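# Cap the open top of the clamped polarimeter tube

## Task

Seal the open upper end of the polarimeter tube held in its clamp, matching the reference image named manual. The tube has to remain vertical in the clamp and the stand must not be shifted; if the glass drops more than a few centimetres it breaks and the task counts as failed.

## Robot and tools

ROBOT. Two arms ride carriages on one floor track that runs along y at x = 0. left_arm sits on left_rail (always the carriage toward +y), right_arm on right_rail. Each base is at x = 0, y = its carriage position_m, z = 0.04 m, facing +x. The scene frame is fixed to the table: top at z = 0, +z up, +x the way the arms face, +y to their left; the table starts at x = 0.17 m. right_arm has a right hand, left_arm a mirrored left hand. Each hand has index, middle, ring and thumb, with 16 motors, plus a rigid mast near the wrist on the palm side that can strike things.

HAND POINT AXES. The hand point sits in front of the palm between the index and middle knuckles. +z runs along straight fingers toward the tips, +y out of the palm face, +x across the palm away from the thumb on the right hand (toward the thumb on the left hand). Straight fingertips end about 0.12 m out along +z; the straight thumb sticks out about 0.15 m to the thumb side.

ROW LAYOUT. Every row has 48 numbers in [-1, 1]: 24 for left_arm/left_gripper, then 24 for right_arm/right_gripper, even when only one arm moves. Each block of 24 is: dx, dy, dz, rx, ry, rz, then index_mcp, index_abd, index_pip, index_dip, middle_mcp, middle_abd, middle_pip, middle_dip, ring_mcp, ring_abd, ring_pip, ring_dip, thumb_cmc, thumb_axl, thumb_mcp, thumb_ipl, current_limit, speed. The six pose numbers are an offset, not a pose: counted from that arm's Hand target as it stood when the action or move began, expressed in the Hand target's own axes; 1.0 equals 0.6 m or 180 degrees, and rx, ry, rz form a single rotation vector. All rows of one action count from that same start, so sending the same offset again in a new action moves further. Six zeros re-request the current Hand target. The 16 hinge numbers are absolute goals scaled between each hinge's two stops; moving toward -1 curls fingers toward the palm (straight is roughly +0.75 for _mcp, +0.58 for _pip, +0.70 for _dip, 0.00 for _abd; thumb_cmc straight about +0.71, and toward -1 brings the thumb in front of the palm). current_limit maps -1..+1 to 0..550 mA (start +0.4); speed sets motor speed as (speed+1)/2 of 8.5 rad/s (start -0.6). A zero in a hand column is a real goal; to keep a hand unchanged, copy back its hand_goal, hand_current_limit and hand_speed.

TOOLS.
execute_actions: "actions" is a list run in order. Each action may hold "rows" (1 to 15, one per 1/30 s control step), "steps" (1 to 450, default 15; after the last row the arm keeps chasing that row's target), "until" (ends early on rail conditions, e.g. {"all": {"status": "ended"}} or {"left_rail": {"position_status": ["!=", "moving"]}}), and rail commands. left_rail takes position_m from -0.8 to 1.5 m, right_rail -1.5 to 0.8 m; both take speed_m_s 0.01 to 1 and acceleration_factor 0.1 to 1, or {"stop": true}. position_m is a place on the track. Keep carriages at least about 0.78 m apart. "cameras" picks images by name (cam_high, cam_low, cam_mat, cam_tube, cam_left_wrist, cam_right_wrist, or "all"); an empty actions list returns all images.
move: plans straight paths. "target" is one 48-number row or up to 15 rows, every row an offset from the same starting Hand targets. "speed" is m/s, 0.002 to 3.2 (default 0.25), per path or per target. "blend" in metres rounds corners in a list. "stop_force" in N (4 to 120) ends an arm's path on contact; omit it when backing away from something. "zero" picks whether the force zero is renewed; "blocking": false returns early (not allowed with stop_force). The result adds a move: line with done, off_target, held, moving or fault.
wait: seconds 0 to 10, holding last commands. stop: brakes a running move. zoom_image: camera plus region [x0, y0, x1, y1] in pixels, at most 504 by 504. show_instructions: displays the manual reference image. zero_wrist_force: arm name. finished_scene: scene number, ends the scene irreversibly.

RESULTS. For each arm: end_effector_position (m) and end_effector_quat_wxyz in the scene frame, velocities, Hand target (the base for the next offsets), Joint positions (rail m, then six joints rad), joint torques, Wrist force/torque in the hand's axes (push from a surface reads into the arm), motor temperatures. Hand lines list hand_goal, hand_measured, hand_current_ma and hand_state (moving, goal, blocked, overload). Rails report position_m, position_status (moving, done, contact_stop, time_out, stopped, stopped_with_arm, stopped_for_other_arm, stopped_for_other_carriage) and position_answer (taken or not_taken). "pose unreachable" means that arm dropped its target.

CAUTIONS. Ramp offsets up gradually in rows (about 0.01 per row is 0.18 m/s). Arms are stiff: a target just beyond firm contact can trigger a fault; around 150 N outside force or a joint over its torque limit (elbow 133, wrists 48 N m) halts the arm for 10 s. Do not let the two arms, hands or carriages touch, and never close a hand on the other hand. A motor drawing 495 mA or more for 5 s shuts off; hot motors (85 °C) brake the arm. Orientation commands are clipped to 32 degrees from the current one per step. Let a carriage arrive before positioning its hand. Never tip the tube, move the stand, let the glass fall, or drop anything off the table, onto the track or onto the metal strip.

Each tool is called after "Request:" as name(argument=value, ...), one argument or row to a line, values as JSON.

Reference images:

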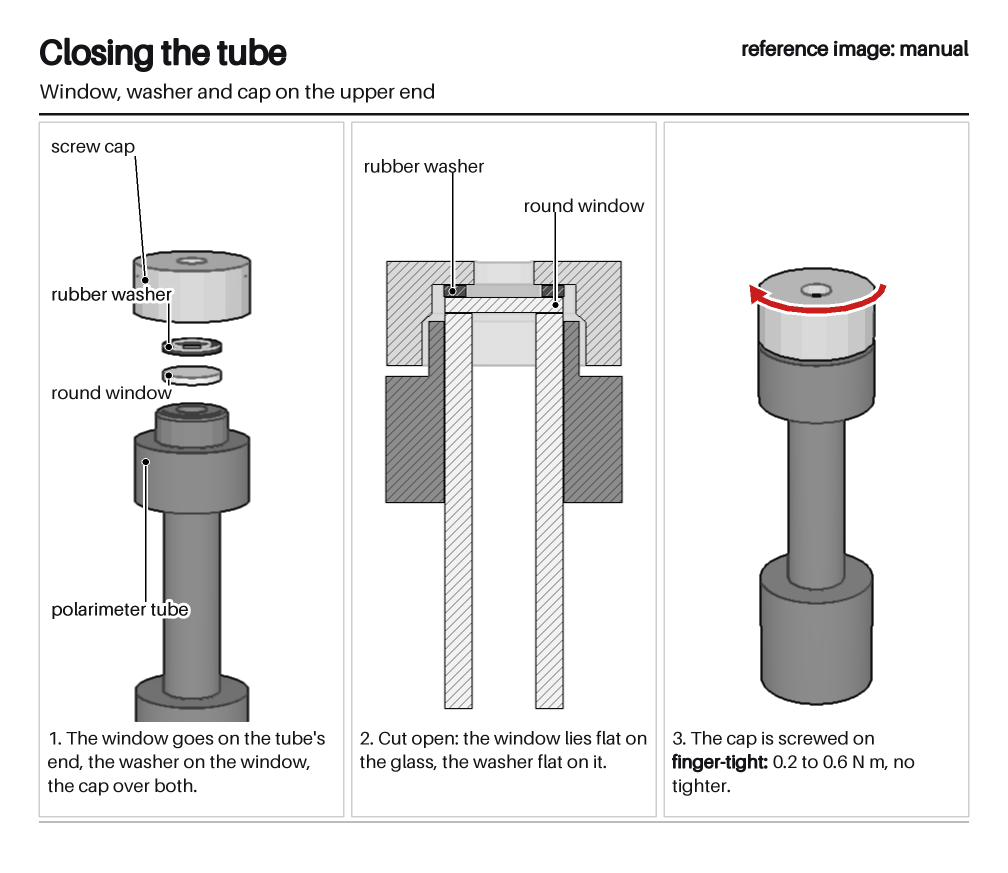

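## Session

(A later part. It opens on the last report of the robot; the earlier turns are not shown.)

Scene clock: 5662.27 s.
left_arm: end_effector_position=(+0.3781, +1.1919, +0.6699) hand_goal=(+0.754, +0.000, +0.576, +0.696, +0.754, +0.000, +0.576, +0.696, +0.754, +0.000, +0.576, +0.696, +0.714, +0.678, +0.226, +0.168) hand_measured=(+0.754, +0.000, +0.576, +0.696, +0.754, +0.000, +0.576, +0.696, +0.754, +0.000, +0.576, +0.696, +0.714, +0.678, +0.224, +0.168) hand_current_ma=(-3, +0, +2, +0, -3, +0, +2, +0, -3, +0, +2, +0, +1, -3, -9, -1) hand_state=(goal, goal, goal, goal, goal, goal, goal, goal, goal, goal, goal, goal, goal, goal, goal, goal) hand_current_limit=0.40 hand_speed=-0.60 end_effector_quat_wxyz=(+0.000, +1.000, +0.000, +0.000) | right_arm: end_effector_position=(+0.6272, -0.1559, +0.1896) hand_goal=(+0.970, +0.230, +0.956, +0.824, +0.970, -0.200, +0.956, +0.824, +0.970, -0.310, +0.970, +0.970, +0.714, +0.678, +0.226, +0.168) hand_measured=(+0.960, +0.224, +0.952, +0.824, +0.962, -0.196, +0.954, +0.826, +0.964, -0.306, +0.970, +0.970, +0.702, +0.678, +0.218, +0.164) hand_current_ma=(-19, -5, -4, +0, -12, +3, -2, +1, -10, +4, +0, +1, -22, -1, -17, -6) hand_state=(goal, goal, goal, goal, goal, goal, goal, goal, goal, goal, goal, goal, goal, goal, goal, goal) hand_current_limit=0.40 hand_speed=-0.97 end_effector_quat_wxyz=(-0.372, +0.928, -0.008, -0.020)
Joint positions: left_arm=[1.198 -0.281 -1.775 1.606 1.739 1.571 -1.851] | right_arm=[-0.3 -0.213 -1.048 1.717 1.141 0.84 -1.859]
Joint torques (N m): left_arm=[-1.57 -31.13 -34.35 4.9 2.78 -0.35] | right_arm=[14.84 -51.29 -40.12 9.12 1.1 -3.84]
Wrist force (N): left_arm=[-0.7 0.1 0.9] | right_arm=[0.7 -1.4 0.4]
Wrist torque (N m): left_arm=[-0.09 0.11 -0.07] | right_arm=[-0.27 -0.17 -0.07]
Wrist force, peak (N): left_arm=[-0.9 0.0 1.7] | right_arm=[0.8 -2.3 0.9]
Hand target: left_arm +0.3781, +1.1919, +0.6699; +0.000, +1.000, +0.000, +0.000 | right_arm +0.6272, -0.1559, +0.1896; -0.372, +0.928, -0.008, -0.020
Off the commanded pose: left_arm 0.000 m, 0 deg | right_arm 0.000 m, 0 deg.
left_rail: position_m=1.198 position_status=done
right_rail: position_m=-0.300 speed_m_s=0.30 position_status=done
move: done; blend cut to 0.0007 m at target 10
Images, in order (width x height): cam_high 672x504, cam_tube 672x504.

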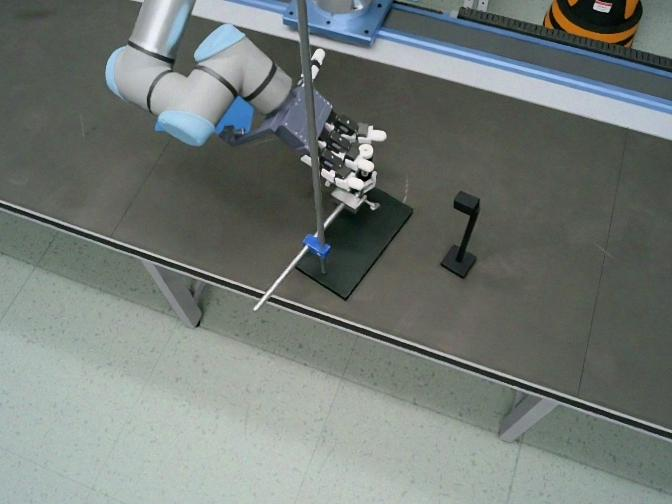

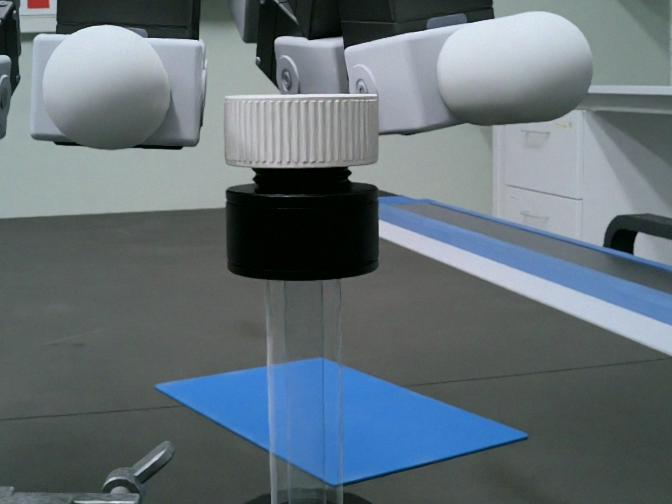

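Request:
move(
  target=[
    [0,0,0,0,0,0,0.754,0,0.576,0.696,0.754,0,0.576,0.696,0.754,0,0.576,0.696,0.714,0.678,0.226,0.168,0.4,-0.6,0.00133,-0.00016,0.00007,0,0,0,0.97,0.06,0.956,0.823,0.97,-0.025,0.956,0.823,0.97,-0.31,0.97,0.97,0.714,0.678,0.226,0.168,0.4,-0.97],
    [0,0,0,0,0,0,0.754,0,0.576,0.696,0.754,0,0.576,0.696,0.754,0,0.576,0.696,0.714,0.678,0.226,0.168,0.4,-0.6,-0.03179,0.00027,0.00408,0.001938,0.030689,0.032169,0.97,0.06,0.956,0.823,0.97,-0.025,0.956,0.823,0.97,-0.31,0.97,0.97,0.714,0.678,0.226,0.168,0.4,-0.97],
    [0,0,0,0,0,0,0.754,0,0.576,0.696,0.754,0,0.576,0.696,0.754,0,0.576,0.696,0.714,0.678,0.226,0.168,0.4,-0.6,-0.06433,-0.00379,0.01001,0.003876,0.061378,0.064338,0.97,0.06,0.956,0.823,0.97,-0.025,0.956,0.823,0.97,-0.31,0.97,0.97,0.714,0.678,0.226,0.168,0.4,-0.97],
    [0,0,0,0,0,0,0.754,0,0.576,0.696,0.754,0,0.576,0.696,0.754,0,0.576,0.696,0.714,0.678,0.226,0.168,0.4,-0.6,-0.09557,-0.01112,0.019,0.005813,0.092067,0.096507,0.97,0.06,0.956,0.823,0.97,-0.025,0.956,0.823,0.97,-0.31,0.97,0.97,0.714,0.678,0.226,0.168,0.4,-0.97],
    [0,0,0,0,0,0,0.754,0,0.576,0.696,0.754,0,0.576,0.696,0.754,0,0.576,0.696,0.714,0.678,0.226,0.168,0.4,-0.6,-0.12491,-0.02158,0.03084,0.007751,0.122756,0.128676,0.97,0.06,0.956,0.823,0.97,-0.025,0.956,0.823,0.97,-0.31,0.97,0.97,0.714,0.678,0.226,0.168,0.4,-0.97],
    [0,0,0,0,0,0,0.754,0,0.576,0.696,0.754,0,0.576,0.696,0.754,0,0.576,0.696,0.714,0.678,0.226,0.168,0.4,-0.6,-0.15179,-0.03494,0.04532,0.009689,0.153444,0.160844,0.97,0.06,0.956,0.823,0.97,-0.025,0.956,0.823,0.97,-0.31,0.97,0.97,0.714,0.678,0.226,0.168,0.4,-0.97],
    [0,0,0,0,0,0,0.754,0,0.576,0.696,0.754,0,0.576,0.696,0.754,0,0.576,0.696,0.714,0.678,0.226,0.168,0.4,-0.6,-0.17567,-0.05097,0.06216,0.011627,0.184133,0.193013,0.97,0.06,0.956,0.823,0.97,-0.025,0.956,0.823,0.97,-0.31,0.97,0.97,0.714,0.678,0.226,0.168,0.4,-0.97],
    [0,0,0,0,0,0,0.754,0,0.576,0.696,0.754,0,0.576,0.696,0.754,0,0.576,0.696,0.714,0.678,0.226,0.168,0.4,-0.6,-0.19609,-0.06933,0.08102,0.013564,0.214822,0.225182,0.97,0.06,0.956,0.823,0.97,-0.025,0.956,0.823,0.97,-0.31,0.97,0.97,0.714,0.678,0.226,0.168,0.4,-0.97],
    [0,0,0,0,0,0,0.754,0,0.576,0.696,0.754,0,0.576,0.696,0.754,0,0.576,0.696,0.714,0.678,0.226,0.168,0.4,-0.6,-0.21266,-0.08969,0.10154,0.015502,0.245511,0.257351,0.97,0.06,0.956,0.823,0.97,-0.025,0.956,0.823,0.97,-0.31,0.97,0.97,0.714,0.678,0.226,0.168,0.4,-0.97],
    [0,0,0,0,0,0,0.754,0,0.576,0.696,0.754,0,0.576,0.696,0.754,0,0.576,0.696,0.714,0.678,0.226,0.168,0.4,-0.6,-0.22505,-0.11163,0.12333,0.01744,0.2762,0.28952,0.97,0.06,0.956,0.823,0.97,-0.025,0.956,0.823,0.97,-0.31,0.97,0.97,0.714,0.678,0.226,0.168,0.4,-0.97],
    [0,0,0,0,0,0,0.754,0,0.576,0.696,0.754,0,0.576,0.696,0.754,0,0.576,0.696,0.714,0.678,0.226,0.168,0.4,-0.6,-0.23302,-0.13472,0.14595,0.019378,0.306889,0.321689,0.97,0.06,0.956,0.823,0.97,-0.025,0.956,0.823,0.97,-0.31,0.97,0.97,0.714,0.678,0.226,0.168,0.4,-0.97],
    [0,0,0,0,0,0,0.754,0,0.576,0.696,0.754,0,0.576,0.696,0.754,0,0.576,0.696,0.714,0.678,0.226,0.168,0.4,-0.6,-0.23641,-0.15853,0.16898,0.021315,0.337578,0.353858,0.97,0.06,0.956,0.823,0.97,-0.025,0.956,0.823,0.97,-0.31,0.97,0.97,0.714,0.678,0.226,0.168,0.4,-0.97],
    [0,0,0,0,0,0,0.754,0,0.576,0.696,0.754,0,0.576,0.696,0.754,0,0.576,0.696,0.714,0.678,0.226,0.168,0.4,-0.6,-0.23516,-0.18259,0.19195,0.023253,0.368267,0.386027,0.97,0.06,0.956,0.823,0.97,-0.025,0.956,0.823,0.97,-0.31,0.97,0.97,0.714,0.678,0.226,0.168,0.4,-0.97],
    [0,0,0,0,0,0,0.754,0,0.576,0.696,0.754,0,0.576,0.696,0.754,0,0.576,0.696,0.714,0.678,0.226,0.168,0.4,-0.6,-0.2293,-0.20641,0.21444,0.025191,0.398956,0.418196,0.97,0.06,0.956,0.823,0.97,-0.025,0.956,0.823,0.97,-0.31,0.97,0.97,0.714,0.678,0.226,0.168,0.4,-0.97],
    [0,0,0,0,0,0,0.754,0,0.576,0.696,0.754,0,0.576,0.696,0.754,0,0.576,0.696,0.714,0.678,0.226,0.168,0.4,-0.6,-0.21894,-0.22956,0.236,0.027129,0.429645,0.450365,0.97,0.06,0.956,0.823,0.97,-0.025,0.956,0.823,0.97,-0.31,0.97,0.97,0.714,0.678,0.226,0.168,0.4,-0.97],
  ],
  speed=[0.02, 0.04, 0.15, 0.15, 0.15, 0.15, 0.15, 0.15, 0.15, 0.15, 0.15, 0.15, 0.15, 0.15, 0.15],
  blend=[0, 0.006, 0.006, 0.006, 0.006, 0.006, 0.006, 0.006, 0.006, 0.006, 0.006, 0.006, 0.006, 0.006, 0],
  cameras=["cam_tube", "cam_high"],
)

Request:
zoom_image(
  camera="cam_tube",
  region=[200, 60, 400, 210],
)

Scene clock: 5706.77 s.
left_arm: end_effector_position=(+0.3781, +1.1919, +0.6699) hand_goal=(+0.754, +0.000, +0.576, +0.696, +0.754, +0.000, +0.576, +0.696, +0.754, +0.000, +0.576, +0.696, +0.714, +0.678, +0.226, +0.168) hand_measured=(+0.754, +0.000, +0.576, +0.696, +0.754, +0.000, +0.576, +0.696, +0.754, +0.000, +0.576, +0.696, +0.714, +0.678, +0.224, +0.168) hand_current_ma=(-3, +0, +2, +0, -3, +0, +2, +0, -3, +0, +2, +0, +1, -3, -9, -1) hand_state=(goal, goal, goal, goal, goal, goal, goal, goal, goal, goal, goal, goal, goal, goal, goal, goal) hand_current_limit=0.40 hand_speed=-0.60 end_effector_quat_wxyz=(+0.000, +1.000, +0.000, +0.000) | right_arm: end_effector_position=(+0.4954, +0.0413, +0.1879) hand_goal=(+0.970, +0.060, +0.956, +0.824, +0.970, -0.024, +0.956, +0.824, +0.970, -0.310, +0.970, +0.970, +0.714, +0.678, +0.226, +0.168) hand_measured=(+0.956, +0.132, +0.952, +0.824, +0.962, -0.106, +0.954, +0.826, +0.964, -0.306, +0.970, +0.970, +0.702, +0.678, +0.218, +0.164) hand_current_ma=(-24, +180, -5, +0, -11, -211, -3, +1, -10, +4, +0, +1, -22, -1, -17, -6) hand_state=(goal, blocked, goal, goal, goal, blocked, goal, goal, goal, goal, goal, goal, goal, goal, goal, goal) hand_current_limit=0.40 hand_speed=-0.97 end_effector_quat_wxyz=(+0.224, -0.512, +0.774, -0.297)
Joint positions: left_arm=[1.198 -0.281 -1.775 1.606 1.739 1.571 -1.851] | right_arm=[-0.3 0.402 -1.374 1.987 0.344 2.057 0.648]
Joint torques (N m): left_arm=[-1.73 -31.72 -33.58 4.62 2.69 -0.32] | right_arm=[15.81 -30.41 -43.15 6.8 3.02 2.05]
Wrist force (N): left_arm=[-0.7 0.1 1.3] | right_arm=[0.8 -1.7 0.9]
Wrist torque (N m): left_arm=[-0.13 0.12 -0.08] | right_arm=[-0.24 -0.21 -0.21]
Wrist force, peak (N): left_arm=[-0.7 -0.2 1.9] | right_arm=[2.2 -2.1 0.9]
Hand target: left_arm +0.3781, +1.1919, +0.6699; +0.000, +1.000, +0.000, +0.000 | right_arm +0.4954, +0.0414, +0.1879; +0.224, -0.512, +0.774, -0.297
Off the commanded pose: left_arm 0.000 m, 0 deg | right_arm 0.000 m, 0 deg.
left_rail: position_m=1.198 position_status=done
right_rail: position_m=-0.300 speed_m_s=0.30 position_status=done
move: done
Images, in order (width x height): cam_high 672x504, cam_tube 672x504.

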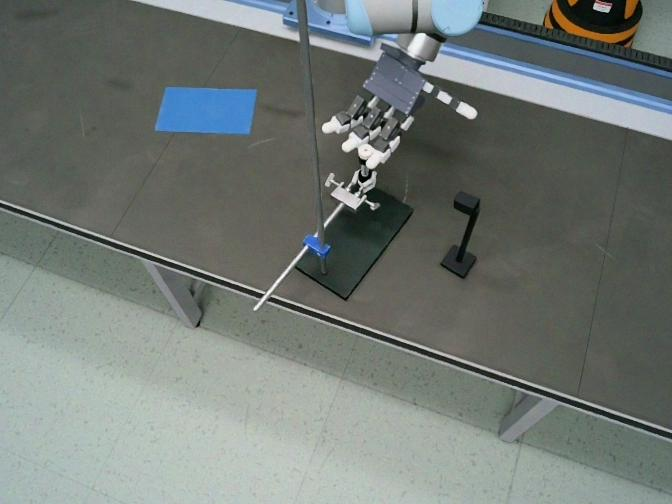

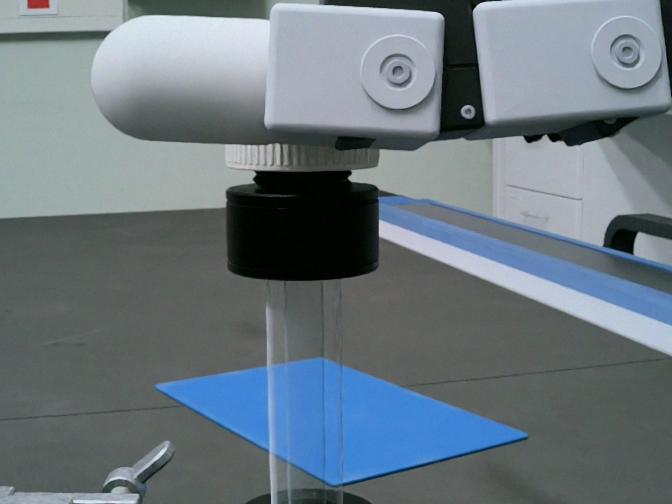

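Scaled by 2.520 from the camera's 672x504 image, which has a finer 960x720 frame.

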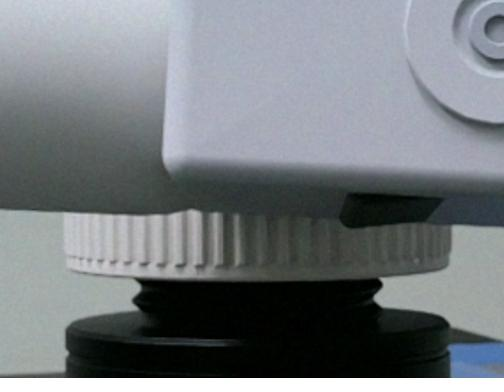

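Request:
move(
  target=[
    [0,0,0,0,0,0,0.754,0,0.576,0.696,0.754,0,0.576,0.696,0.754,0,0.576,0.696,0.714,0.678,0.226,0.168,0.4,-0.6,0,0,0,0,0,0,0.97,0.23,0.956,0.823,0.97,-0.2,0.956,0.823,0.97,-0.31,0.97,0.97,0.714,0.678,0.226,0.168,0.4,-0.97],
    [0,0,0,0,0,0,0.754,0,0.576,0.696,0.754,0,0.576,0.696,0.754,0,0.576,0.696,0.714,0.678,0.226,0.168,0.4,-0.6,-0.000145,-0.0023,-0.002413,0,0,0,0.97,0.23,0.956,0.823,0.97,-0.2,0.956,0.823,0.97,-0.31,0.97,0.97,0.714,0.678,0.226,0.168,0.4,-0.97],
    [0,0,0,0,0,0,0.754,0,0.576,0.696,0.754,0,0.576,0.696,0.754,0,0.576,0.696,0.714,0.678,0.226,0.168,0.4,-0.6,0.06562,-0.01079,0.00173,-0.003876,-0.061378,-0.064338,0.97,0.23,0.956,0.823,0.97,-0.2,0.956,0.823,0.97,-0.31,0.97,0.97,0.714,0.678,0.226,0.168,0.4,-0.97],
    [0,0,0,0,0,0,0.754,0,0.576,0.696,0.754,0,0.576,0.696,0.754,0,0.576,0.696,0.714,0.678,0.226,0.168,0.4,-0.6,0.12636,-0.032,0.0183,-0.007751,-0.122756,-0.128676,0.97,0.23,0.956,0.823,0.97,-0.2,0.956,0.823,0.97,-0.31,0.97,0.97,0.714,0.678,0.226,0.168,0.4,-0.97],
    [0,0,0,0,0,0,0.754,0,0.576,0.696,0.754,0,0.576,0.696,0.754,0,0.576,0.696,0.714,0.678,0.226,0.168,0.4,-0.6,0.17731,-0.06428,0.04603,-0.011627,-0.184133,-0.193013,0.97,0.23,0.956,0.823,0.97,-0.2,0.956,0.823,0.97,-0.31,0.97,0.97,0.714,0.678,0.226,0.168,0.4,-0.97],
    [0,0,0,0,0,0,0.754,0,0.576,0.696,0.754,0,0.576,0.696,0.754,0,0.576,0.696,0.714,0.678,0.226,0.168,0.4,-0.6,0.21458,-0.10515,0.08276,-0.015502,-0.245511,-0.257351,0.97,0.23,0.956,0.823,0.97,-0.2,0.956,0.823,0.97,-0.31,0.97,0.97,0.714,0.678,0.226,0.168,0.4,-0.97],
    [0,0,0,0,0,0,0.754,0,0.576,0.696,0.754,0,0.576,0.696,0.754,0,0.576,0.696,0.714,0.678,0.226,0.168,0.4,-0.6,0.23526,-0.15142,0.12566,-0.019378,-0.306889,-0.321689,0.97,0.23,0.956,0.823,0.97,-0.2,0.956,0.823,0.97,-0.31,0.97,0.97,0.714,0.678,0.226,0.168,0.4,-0.97],
    [0,0,0,0,0,0,0.754,0,0.576,0.696,0.754,0,0.576,0.696,0.754,0,0.576,0.696,0.714,0.678,0.226,0.168,0.4,-0.6,0.23774,-0.19951,0.17139,-0.023253,-0.368267,-0.386027,0.97,0.23,0.956,0.823,0.97,-0.2,0.956,0.823,0.97,-0.31,0.97,0.97,0.714,0.678,0.226,0.168,0.4,-0.97],
    [0,0,0,0,0,0,0.754,0,0.576,0.696,0.754,0,0.576,0.696,0.754,0,0.576,0.696,0.714,0.678,0.226,0.168,0.4,-0.6,0.22184,-0.24571,0.21642,-0.027129,-0.429645,-0.450365,0.97,0.23,0.956,0.823,0.97,-0.2,0.956,0.823,0.97,-0.31,0.97,0.97,0.714,0.678,0.226,0.168,0.4,-0.97],
    [0,0,0,0,0,0,0.754,0,0.576,0.696,0.754,0,0.576,0.696,0.754,0,0.576,0.696,0.714,0.678,0.226,0.168,0.4,-0.6,0.22192,-0.24456,0.21762,-0.027129,-0.429645,-0.450365,0.97,0.23,0.956,0.823,0.97,-0.2,0.956,0.823,0.97,-0.31,0.97,0.97,0.714,0.678,0.226,0.168,0.4,-0.97],
  ],
  speed=[0.02, 0.02, 0.18, 0.18, 0.18, 0.18, 0.18, 0.18, 0.18, 0.03],
  blend=[0, 0.001, 0.008, 0.008, 0.008, 0.008, 0.008, 0.008, 0.0005, 0],
  cameras=["cam_tube"],
)

Request:
zoom_image(
  camera="cam_tube",
  region=[200, 60, 400, 210],
)

Scene clock: 5733.77 s.
left_arm: end_effector_position=(+0.3781, +1.1919, +0.6699) hand_goal=(+0.754, +0.000, +0.576, +0.696, +0.754, +0.000, +0.576, +0.696, +0.754, +0.000, +0.576, +0.696, +0.714, +0.678, +0.226, +0.168) hand_measured=(+0.754, +0.000, +0.576, +0.696, +0.754, +0.000, +0.576, +0.696, +0.754, +0.000, +0.576, +0.696, +0.714, +0.678, +0.224, +0.168) hand_current_ma=(-3, +0, +2, +0, -3, +0, +2, +0, -3, +0, +2, +0, +1, -3, -9, -1) hand_state=(goal, goal, goal, goal, goal, goal, goal, goal, goal, goal, goal, goal, goal, goal, goal, goal) hand_current_limit=0.40 hand_speed=-0.60 end_effector_quat_wxyz=(+0.000, +1.000, +0.000, +0.000) | right_arm: end_effector_position=(+0.6272, -0.1560, +0.1890) hand_goal=(+0.970, +0.230, +0.956, +0.824, +0.970, -0.200, +0.956, +0.824, +0.970, -0.310, +0.970, +0.970, +0.714, +0.678, +0.226, +0.168) hand_measured=(+0.956, +0.224, +0.952, +0.824, +0.962, -0.196, +0.954, +0.826, +0.964, -0.306, +0.970, +0.970, +0.702, +0.678, +0.218, +0.164) hand_current_ma=(-24, -5, -5, +0, -12, +3, -3, +1, -10, +4, +0, +1, -22, -1, -17, -6) hand_state=(goal, goal, goal, goal, goal, goal, goal, goal, goal, goal, goal, goal, goal, goal, goal, goal) hand_current_limit=0.40 hand_speed=-0.97 end_effector_quat_wxyz=(-0.372, +0.928, -0.008, -0.020)
Joint positions: left_arm=[1.198 -0.281 -1.775 1.606 1.739 1.571 -1.851] | right_arm=[-0.3 -0.213 -1.047 1.718 1.141 0.84 -1.859]
Joint torques (N m): left_arm=[-1.31 -30.63 -34.36 4.63 2.73 -0.33] | right_arm=[16.06 -52.91 -39.47 9.09 0.96 -3.79]
Wrist force (N): left_arm=[-0.8 0.0 1.4] | right_arm=[0.8 -1.7 0.3]
Wrist torque (N m): left_arm=[-0.14 0.13 -0.08] | right_arm=[-0.29 -0.18 -0.06]
Wrist force, peak (N): left_arm=[-0.7 -0.4 1.8] | right_arm=[0.8 -2.2 0.7]
Hand target: left_arm +0.3781, +1.1919, +0.6699; +0.000, +1.000, +0.000, +0.000 | right_arm +0.6272, -0.1560, +0.1890; -0.372, +0.928, -0.008, -0.020
Off the commanded pose: left_arm 0.000 m, 0 deg | right_arm 0.000 m, 0 deg.
left_rail: position_m=1.198 position_status=done
right_rail: position_m=-0.300 speed_m_s=0.30 position_status=done
move: done
Images, in order (width x height): cam_tube 672x504.

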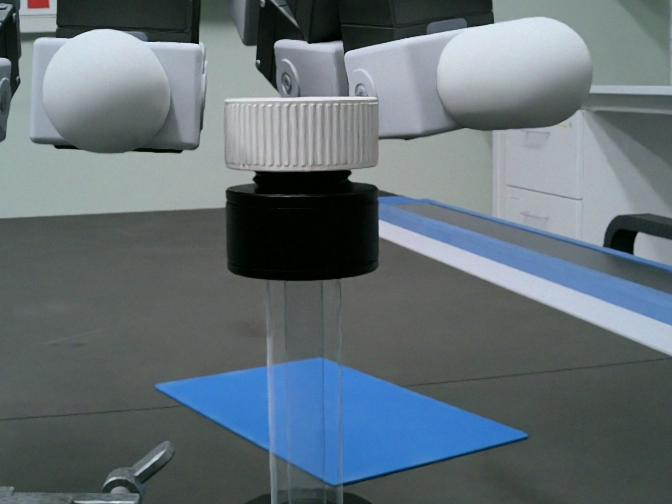

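Scaled by 2.520 from the camera's 672x504 image, which has a finer 960x720 frame.

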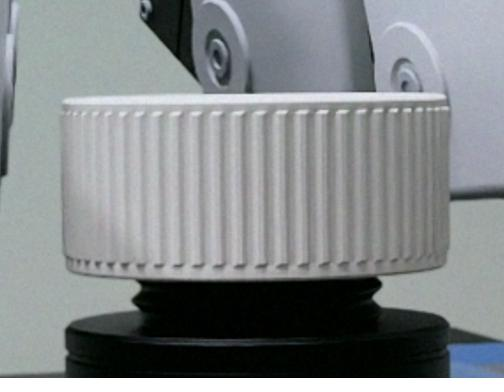

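Request:
move(
  target=[
    [0,0,0,0,0,0,0.754,0,0.576,0.696,0.754,0,0.576,0.696,0.754,0,0.576,0.696,0.714,0.678,0.226,0.168,0.4,-0.6,0.00133,-0.00016,0.00007,0,0,0,0.97,0.06,0.956,0.823,0.97,-0.025,0.956,0.823,0.97,-0.31,0.97,0.97,0.714,0.678,0.226,0.168,0.4,-0.97],
    [0,0,0,0,0,0,0.754,0,0.576,0.696,0.754,0,0.576,0.696,0.754,0,0.576,0.696,0.714,0.678,0.226,0.168,0.4,-0.6,-0.03179,0.00027,0.00408,0.001938,0.030689,0.032169,0.97,0.06,0.956,0.823,0.97,-0.025,0.956,0.823,0.97,-0.31,0.97,0.97,0.714,0.678,0.226,0.168,0.4,-0.97],
    [0,0,0,0,0,0,0.754,0,0.576,0.696,0.754,0,0.576,0.696,0.754,0,0.576,0.696,0.714,0.678,0.226,0.168,0.4,-0.6,-0.06433,-0.00379,0.01001,0.003876,0.061378,0.064338,0.97,0.06,0.956,0.823,0.97,-0.025,0.956,0.823,0.97,-0.31,0.97,0.97,0.714,0.678,0.226,0.168,0.4,-0.97],
    [0,0,0,0,0,0,0.754,0,0.576,0.696,0.754,0,0.576,0.696,0.754,0,0.576,0.696,0.714,0.678,0.226,0.168,0.4,-0.6,-0.09557,-0.01112,0.019,0.005813,0.092067,0.096507,0.97,0.06,0.956,0.823,0.97,-0.025,0.956,0.823,0.97,-0.31,0.97,0.97,0.714,0.678,0.226,0.168,0.4,-0.97],
    [0,0,0,0,0,0,0.754,0,0.576,0.696,0.754,0,0.576,0.696,0.754,0,0.576,0.696,0.714,0.678,0.226,0.168,0.4,-0.6,-0.12491,-0.02158,0.03084,0.007751,0.122756,0.128676,0.97,0.06,0.956,0.823,0.97,-0.025,0.956,0.823,0.97,-0.31,0.97,0.97,0.714,0.678,0.226,0.168,0.4,-0.97],
    [0,0,0,0,0,0,0.754,0,0.576,0.696,0.754,0,0.576,0.696,0.754,0,0.576,0.696,0.714,0.678,0.226,0.168,0.4,-0.6,-0.15179,-0.03494,0.04532,0.009689,0.153444,0.160844,0.97,0.06,0.956,0.823,0.97,-0.025,0.956,0.823,0.97,-0.31,0.97,0.97,0.714,0.678,0.226,0.168,0.4,-0.97],
    [0,0,0,0,0,0,0.754,0,0.576,0.696,0.754,0,0.576,0.696,0.754,0,0.576,0.696,0.714,0.678,0.226,0.168,0.4,-0.6,-0.17567,-0.05097,0.06216,0.011627,0.184133,0.193013,0.97,0.06,0.956,0.823,0.97,-0.025,0.956,0.823,0.97,-0.31,0.97,0.97,0.714,0.678,0.226,0.168,0.4,-0.97],
    [0,0,0,0,0,0,0.754,0,0.576,0.696,0.754,0,0.576,0.696,0.754,0,0.576,0.696,0.714,0.678,0.226,0.168,0.4,-0.6,-0.19609,-0.06933,0.08102,0.013564,0.214822,0.225182,0.97,0.06,0.956,0.823,0.97,-0.025,0.956,0.823,0.97,-0.31,0.97,0.97,0.714,0.678,0.226,0.168,0.4,-0.97],
    [0,0,0,0,0,0,0.754,0,0.576,0.696,0.754,0,0.576,0.696,0.754,0,0.576,0.696,0.714,0.678,0.226,0.168,0.4,-0.6,-0.21266,-0.08969,0.10154,0.015502,0.245511,0.257351,0.97,0.06,0.956,0.823,0.97,-0.025,0.956,0.823,0.97,-0.31,0.97,0.97,0.714,0.678,0.226,0.168,0.4,-0.97],
    [0,0,0,0,0,0,0.754,0,0.576,0.696,0.754,0,0.576,0.696,0.754,0,0.576,0.696,0.714,0.678,0.226,0.168,0.4,-0.6,-0.22505,-0.11163,0.12333,0.01744,0.2762,0.28952,0.97,0.06,0.956,0.823,0.97,-0.025,0.956,0.823,0.97,-0.31,0.97,0.97,0.714,0.678,0.226,0.168,0.4,-0.97],
    [0,0,0,0,0,0,0.754,0,0.576,0.696,0.754,0,0.576,0.696,0.754,0,0.576,0.696,0.714,0.678,0.226,0.168,0.4,-0.6,-0.23302,-0.13472,0.14595,0.019378,0.306889,0.321689,0.97,0.06,0.956,0.823,0.97,-0.025,0.956,0.823,0.97,-0.31,0.97,0.97,0.714,0.678,0.226,0.168,0.4,-0.97],
    [0,0,0,0,0,0,0.754,0,0.576,0.696,0.754,0,0.576,0.696,0.754,0,0.576,0.696,0.714,0.678,0.226,0.168,0.4,-0.6,-0.23641,-0.15853,0.16898,0.021315,0.337578,0.353858,0.97,0.06,0.956,0.823,0.97,-0.025,0.956,0.823,0.97,-0.31,0.97,0.97,0.714,0.678,0.226,0.168,0.4,-0.97],
    [0,0,0,0,0,0,0.754,0,0.576,0.696,0.754,0,0.576,0.696,0.754,0,0.576,0.696,0.714,0.678,0.226,0.168,0.4,-0.6,-0.23516,-0.18259,0.19195,0.023253,0.368267,0.386027,0.97,0.06,0.956,0.823,0.97,-0.025,0.956,0.823,0.97,-0.31,0.97,0.97,0.714,0.678,0.226,0.168,0.4,-0.97],
    [0,0,0,0,0,0,0.754,0,0.576,0.696,0.754,0,0.576,0.696,0.754,0,0.576,0.696,0.714,0.678,0.226,0.168,0.4,-0.6,-0.2293,-0.20641,0.21444,0.025191,0.398956,0.418196,0.97,0.06,0.956,0.823,0.97,-0.025,0.956,0.823,0.97,-0.31,0.97,0.97,0.714,0.678,0.226,0.168,0.4,-0.97],
    [0,0,0,0,0,0,0.754,0,0.576,0.696,0.754,0,0.576,0.696,0.754,0,0.576,0.696,0.714,0.678,0.226,0.168,0.4,-0.6,-0.21894,-0.22956,0.236,0.027129,0.429645,0.450365,0.97,0.06,0.956,0.823,0.97,-0.025,0.956,0.823,0.97,-0.31,0.97,0.97,0.714,0.678,0.226,0.168,0.4,-0.97],
  ],
  speed=[0.02, 0.04, 0.15, 0.15, 0.15, 0.15, 0.15, 0.15, 0.15, 0.15, 0.15, 0.15, 0.15, 0.15, 0.15],
  blend=[0, 0.006, 0.006, 0.006, 0.006, 0.006, 0.006, 0.006, 0.006, 0.006, 0.006, 0.006, 0.006, 0.006, 0],
  cameras=["cam_tube", "cam_high"],
)

Request:
zoom_image(
  camera="cam_tube",
  region=[200, 60, 400, 210],
)

Scene clock: 5777.70 s.
left_arm: end_effector_position=(+0.3781, +1.1919, +0.6699) hand_goal=(+0.754, +0.000, +0.576, +0.696, +0.754, +0.000, +0.576, +0.696, +0.754, +0.000, +0.576, +0.696, +0.714, +0.678, +0.226, +0.168) hand_measured=(+0.754, +0.000, +0.576, +0.696, +0.754, +0.000, +0.576, +0.696, +0.754, +0.000, +0.576, +0.696, +0.714, +0.678, +0.224, +0.168) hand_current_ma=(-3, +0, +2, +0, -3, +0, +2, +0, -3, +0, +2, +0, +1, -3, -9, -1) hand_state=(goal, goal, goal, goal, goal, goal, goal, goal, goal, goal, goal, goal, goal, goal, goal, goal) hand_current_limit=0.40 hand_speed=-0.60 end_effector_quat_wxyz=(+0.000, +1.000, +0.000, +0.000) | right_arm: end_effector_position=(+0.4955, +0.0413, +0.1872) hand_goal=(+0.970, +0.060, +0.956, +0.824, +0.970, -0.024, +0.956, +0.824, +0.970, -0.310, +0.970, +0.970, +0.714, +0.678, +0.226, +0.168) hand_measured=(+0.956, +0.132, +0.952, +0.824, +0.962, -0.104, +0.954, +0.826, +0.964, -0.306, +0.970, +0.970, +0.702, +0.678, +0.218, +0.164) hand_current_ma=(-27, +183, -6, +0, -12, -206, -3, +1, -10, +4, +0, +1, -22, -1, -17, -6) hand_state=(goal, blocked, goal, goal, goal, blocked, goal, goal, goal, goal, goal, goal, goal, goal, goal, goal) hand_current_limit=0.40 hand_speed=-0.97 end_effector_quat_wxyz=(+0.224, -0.512, +0.774, -0.297)
Joint positions: left_arm=[1.198 -0.281 -1.775 1.606 1.739 1.571 -1.851] | right_arm=[-0.3 0.402 -1.373 1.988 0.342 2.057 0.648]
Joint torques (N m): left_arm=[-1.8 -30.3 -34.65 4.69 2.62 -0.29] | right_arm=[17.18 -30.82 -43.54 6.98 3.46 3.55]
Wrist force (N): left_arm=[-0.8 0.6 1.1] | right_arm=[0.3 -2.1 0.4]
Wrist torque (N m): left_arm=[-0.03 0.12 -0.10] | right_arm=[-0.26 -0.16 -0.25]
Wrist force, peak (N): left_arm=[-0.7 0.4 2.0] | right_arm=[2.2 -1.9 0.6]
Hand target: left_arm +0.3781, +1.1919, +0.6699; +0.000, +1.000, +0.000, +0.000 | right_arm +0.4955, +0.0413, +0.1872; +0.224, -0.512, +0.774, -0.297
Off the commanded pose: left_arm 0.000 m, 0 deg | right_arm 0.000 m, 0 deg.
left_rail: position_m=1.198 position_status=done
right_rail: position_m=-0.300 speed_m_s=0.30 position_status=done
move: done
Images, in order (width x height): cam_high 672x504, cam_tube 672x504.

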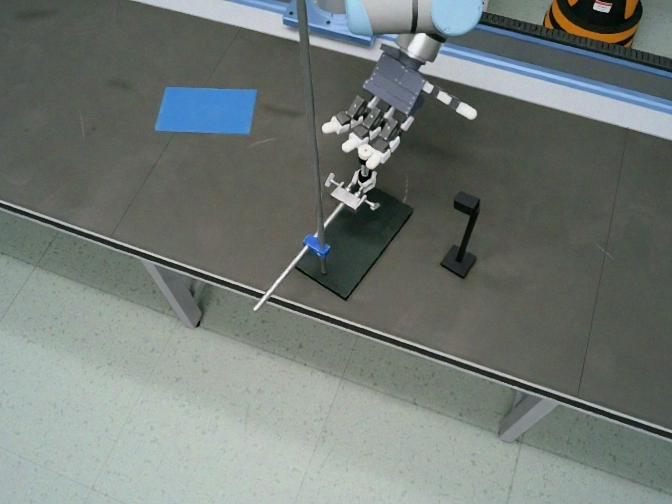

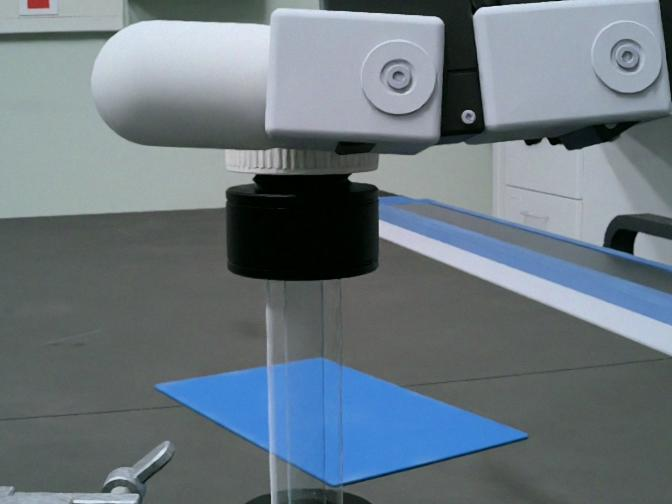

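Scaled by 2.520 from the camera's 672x504 image, which has a finer 960x720 frame.

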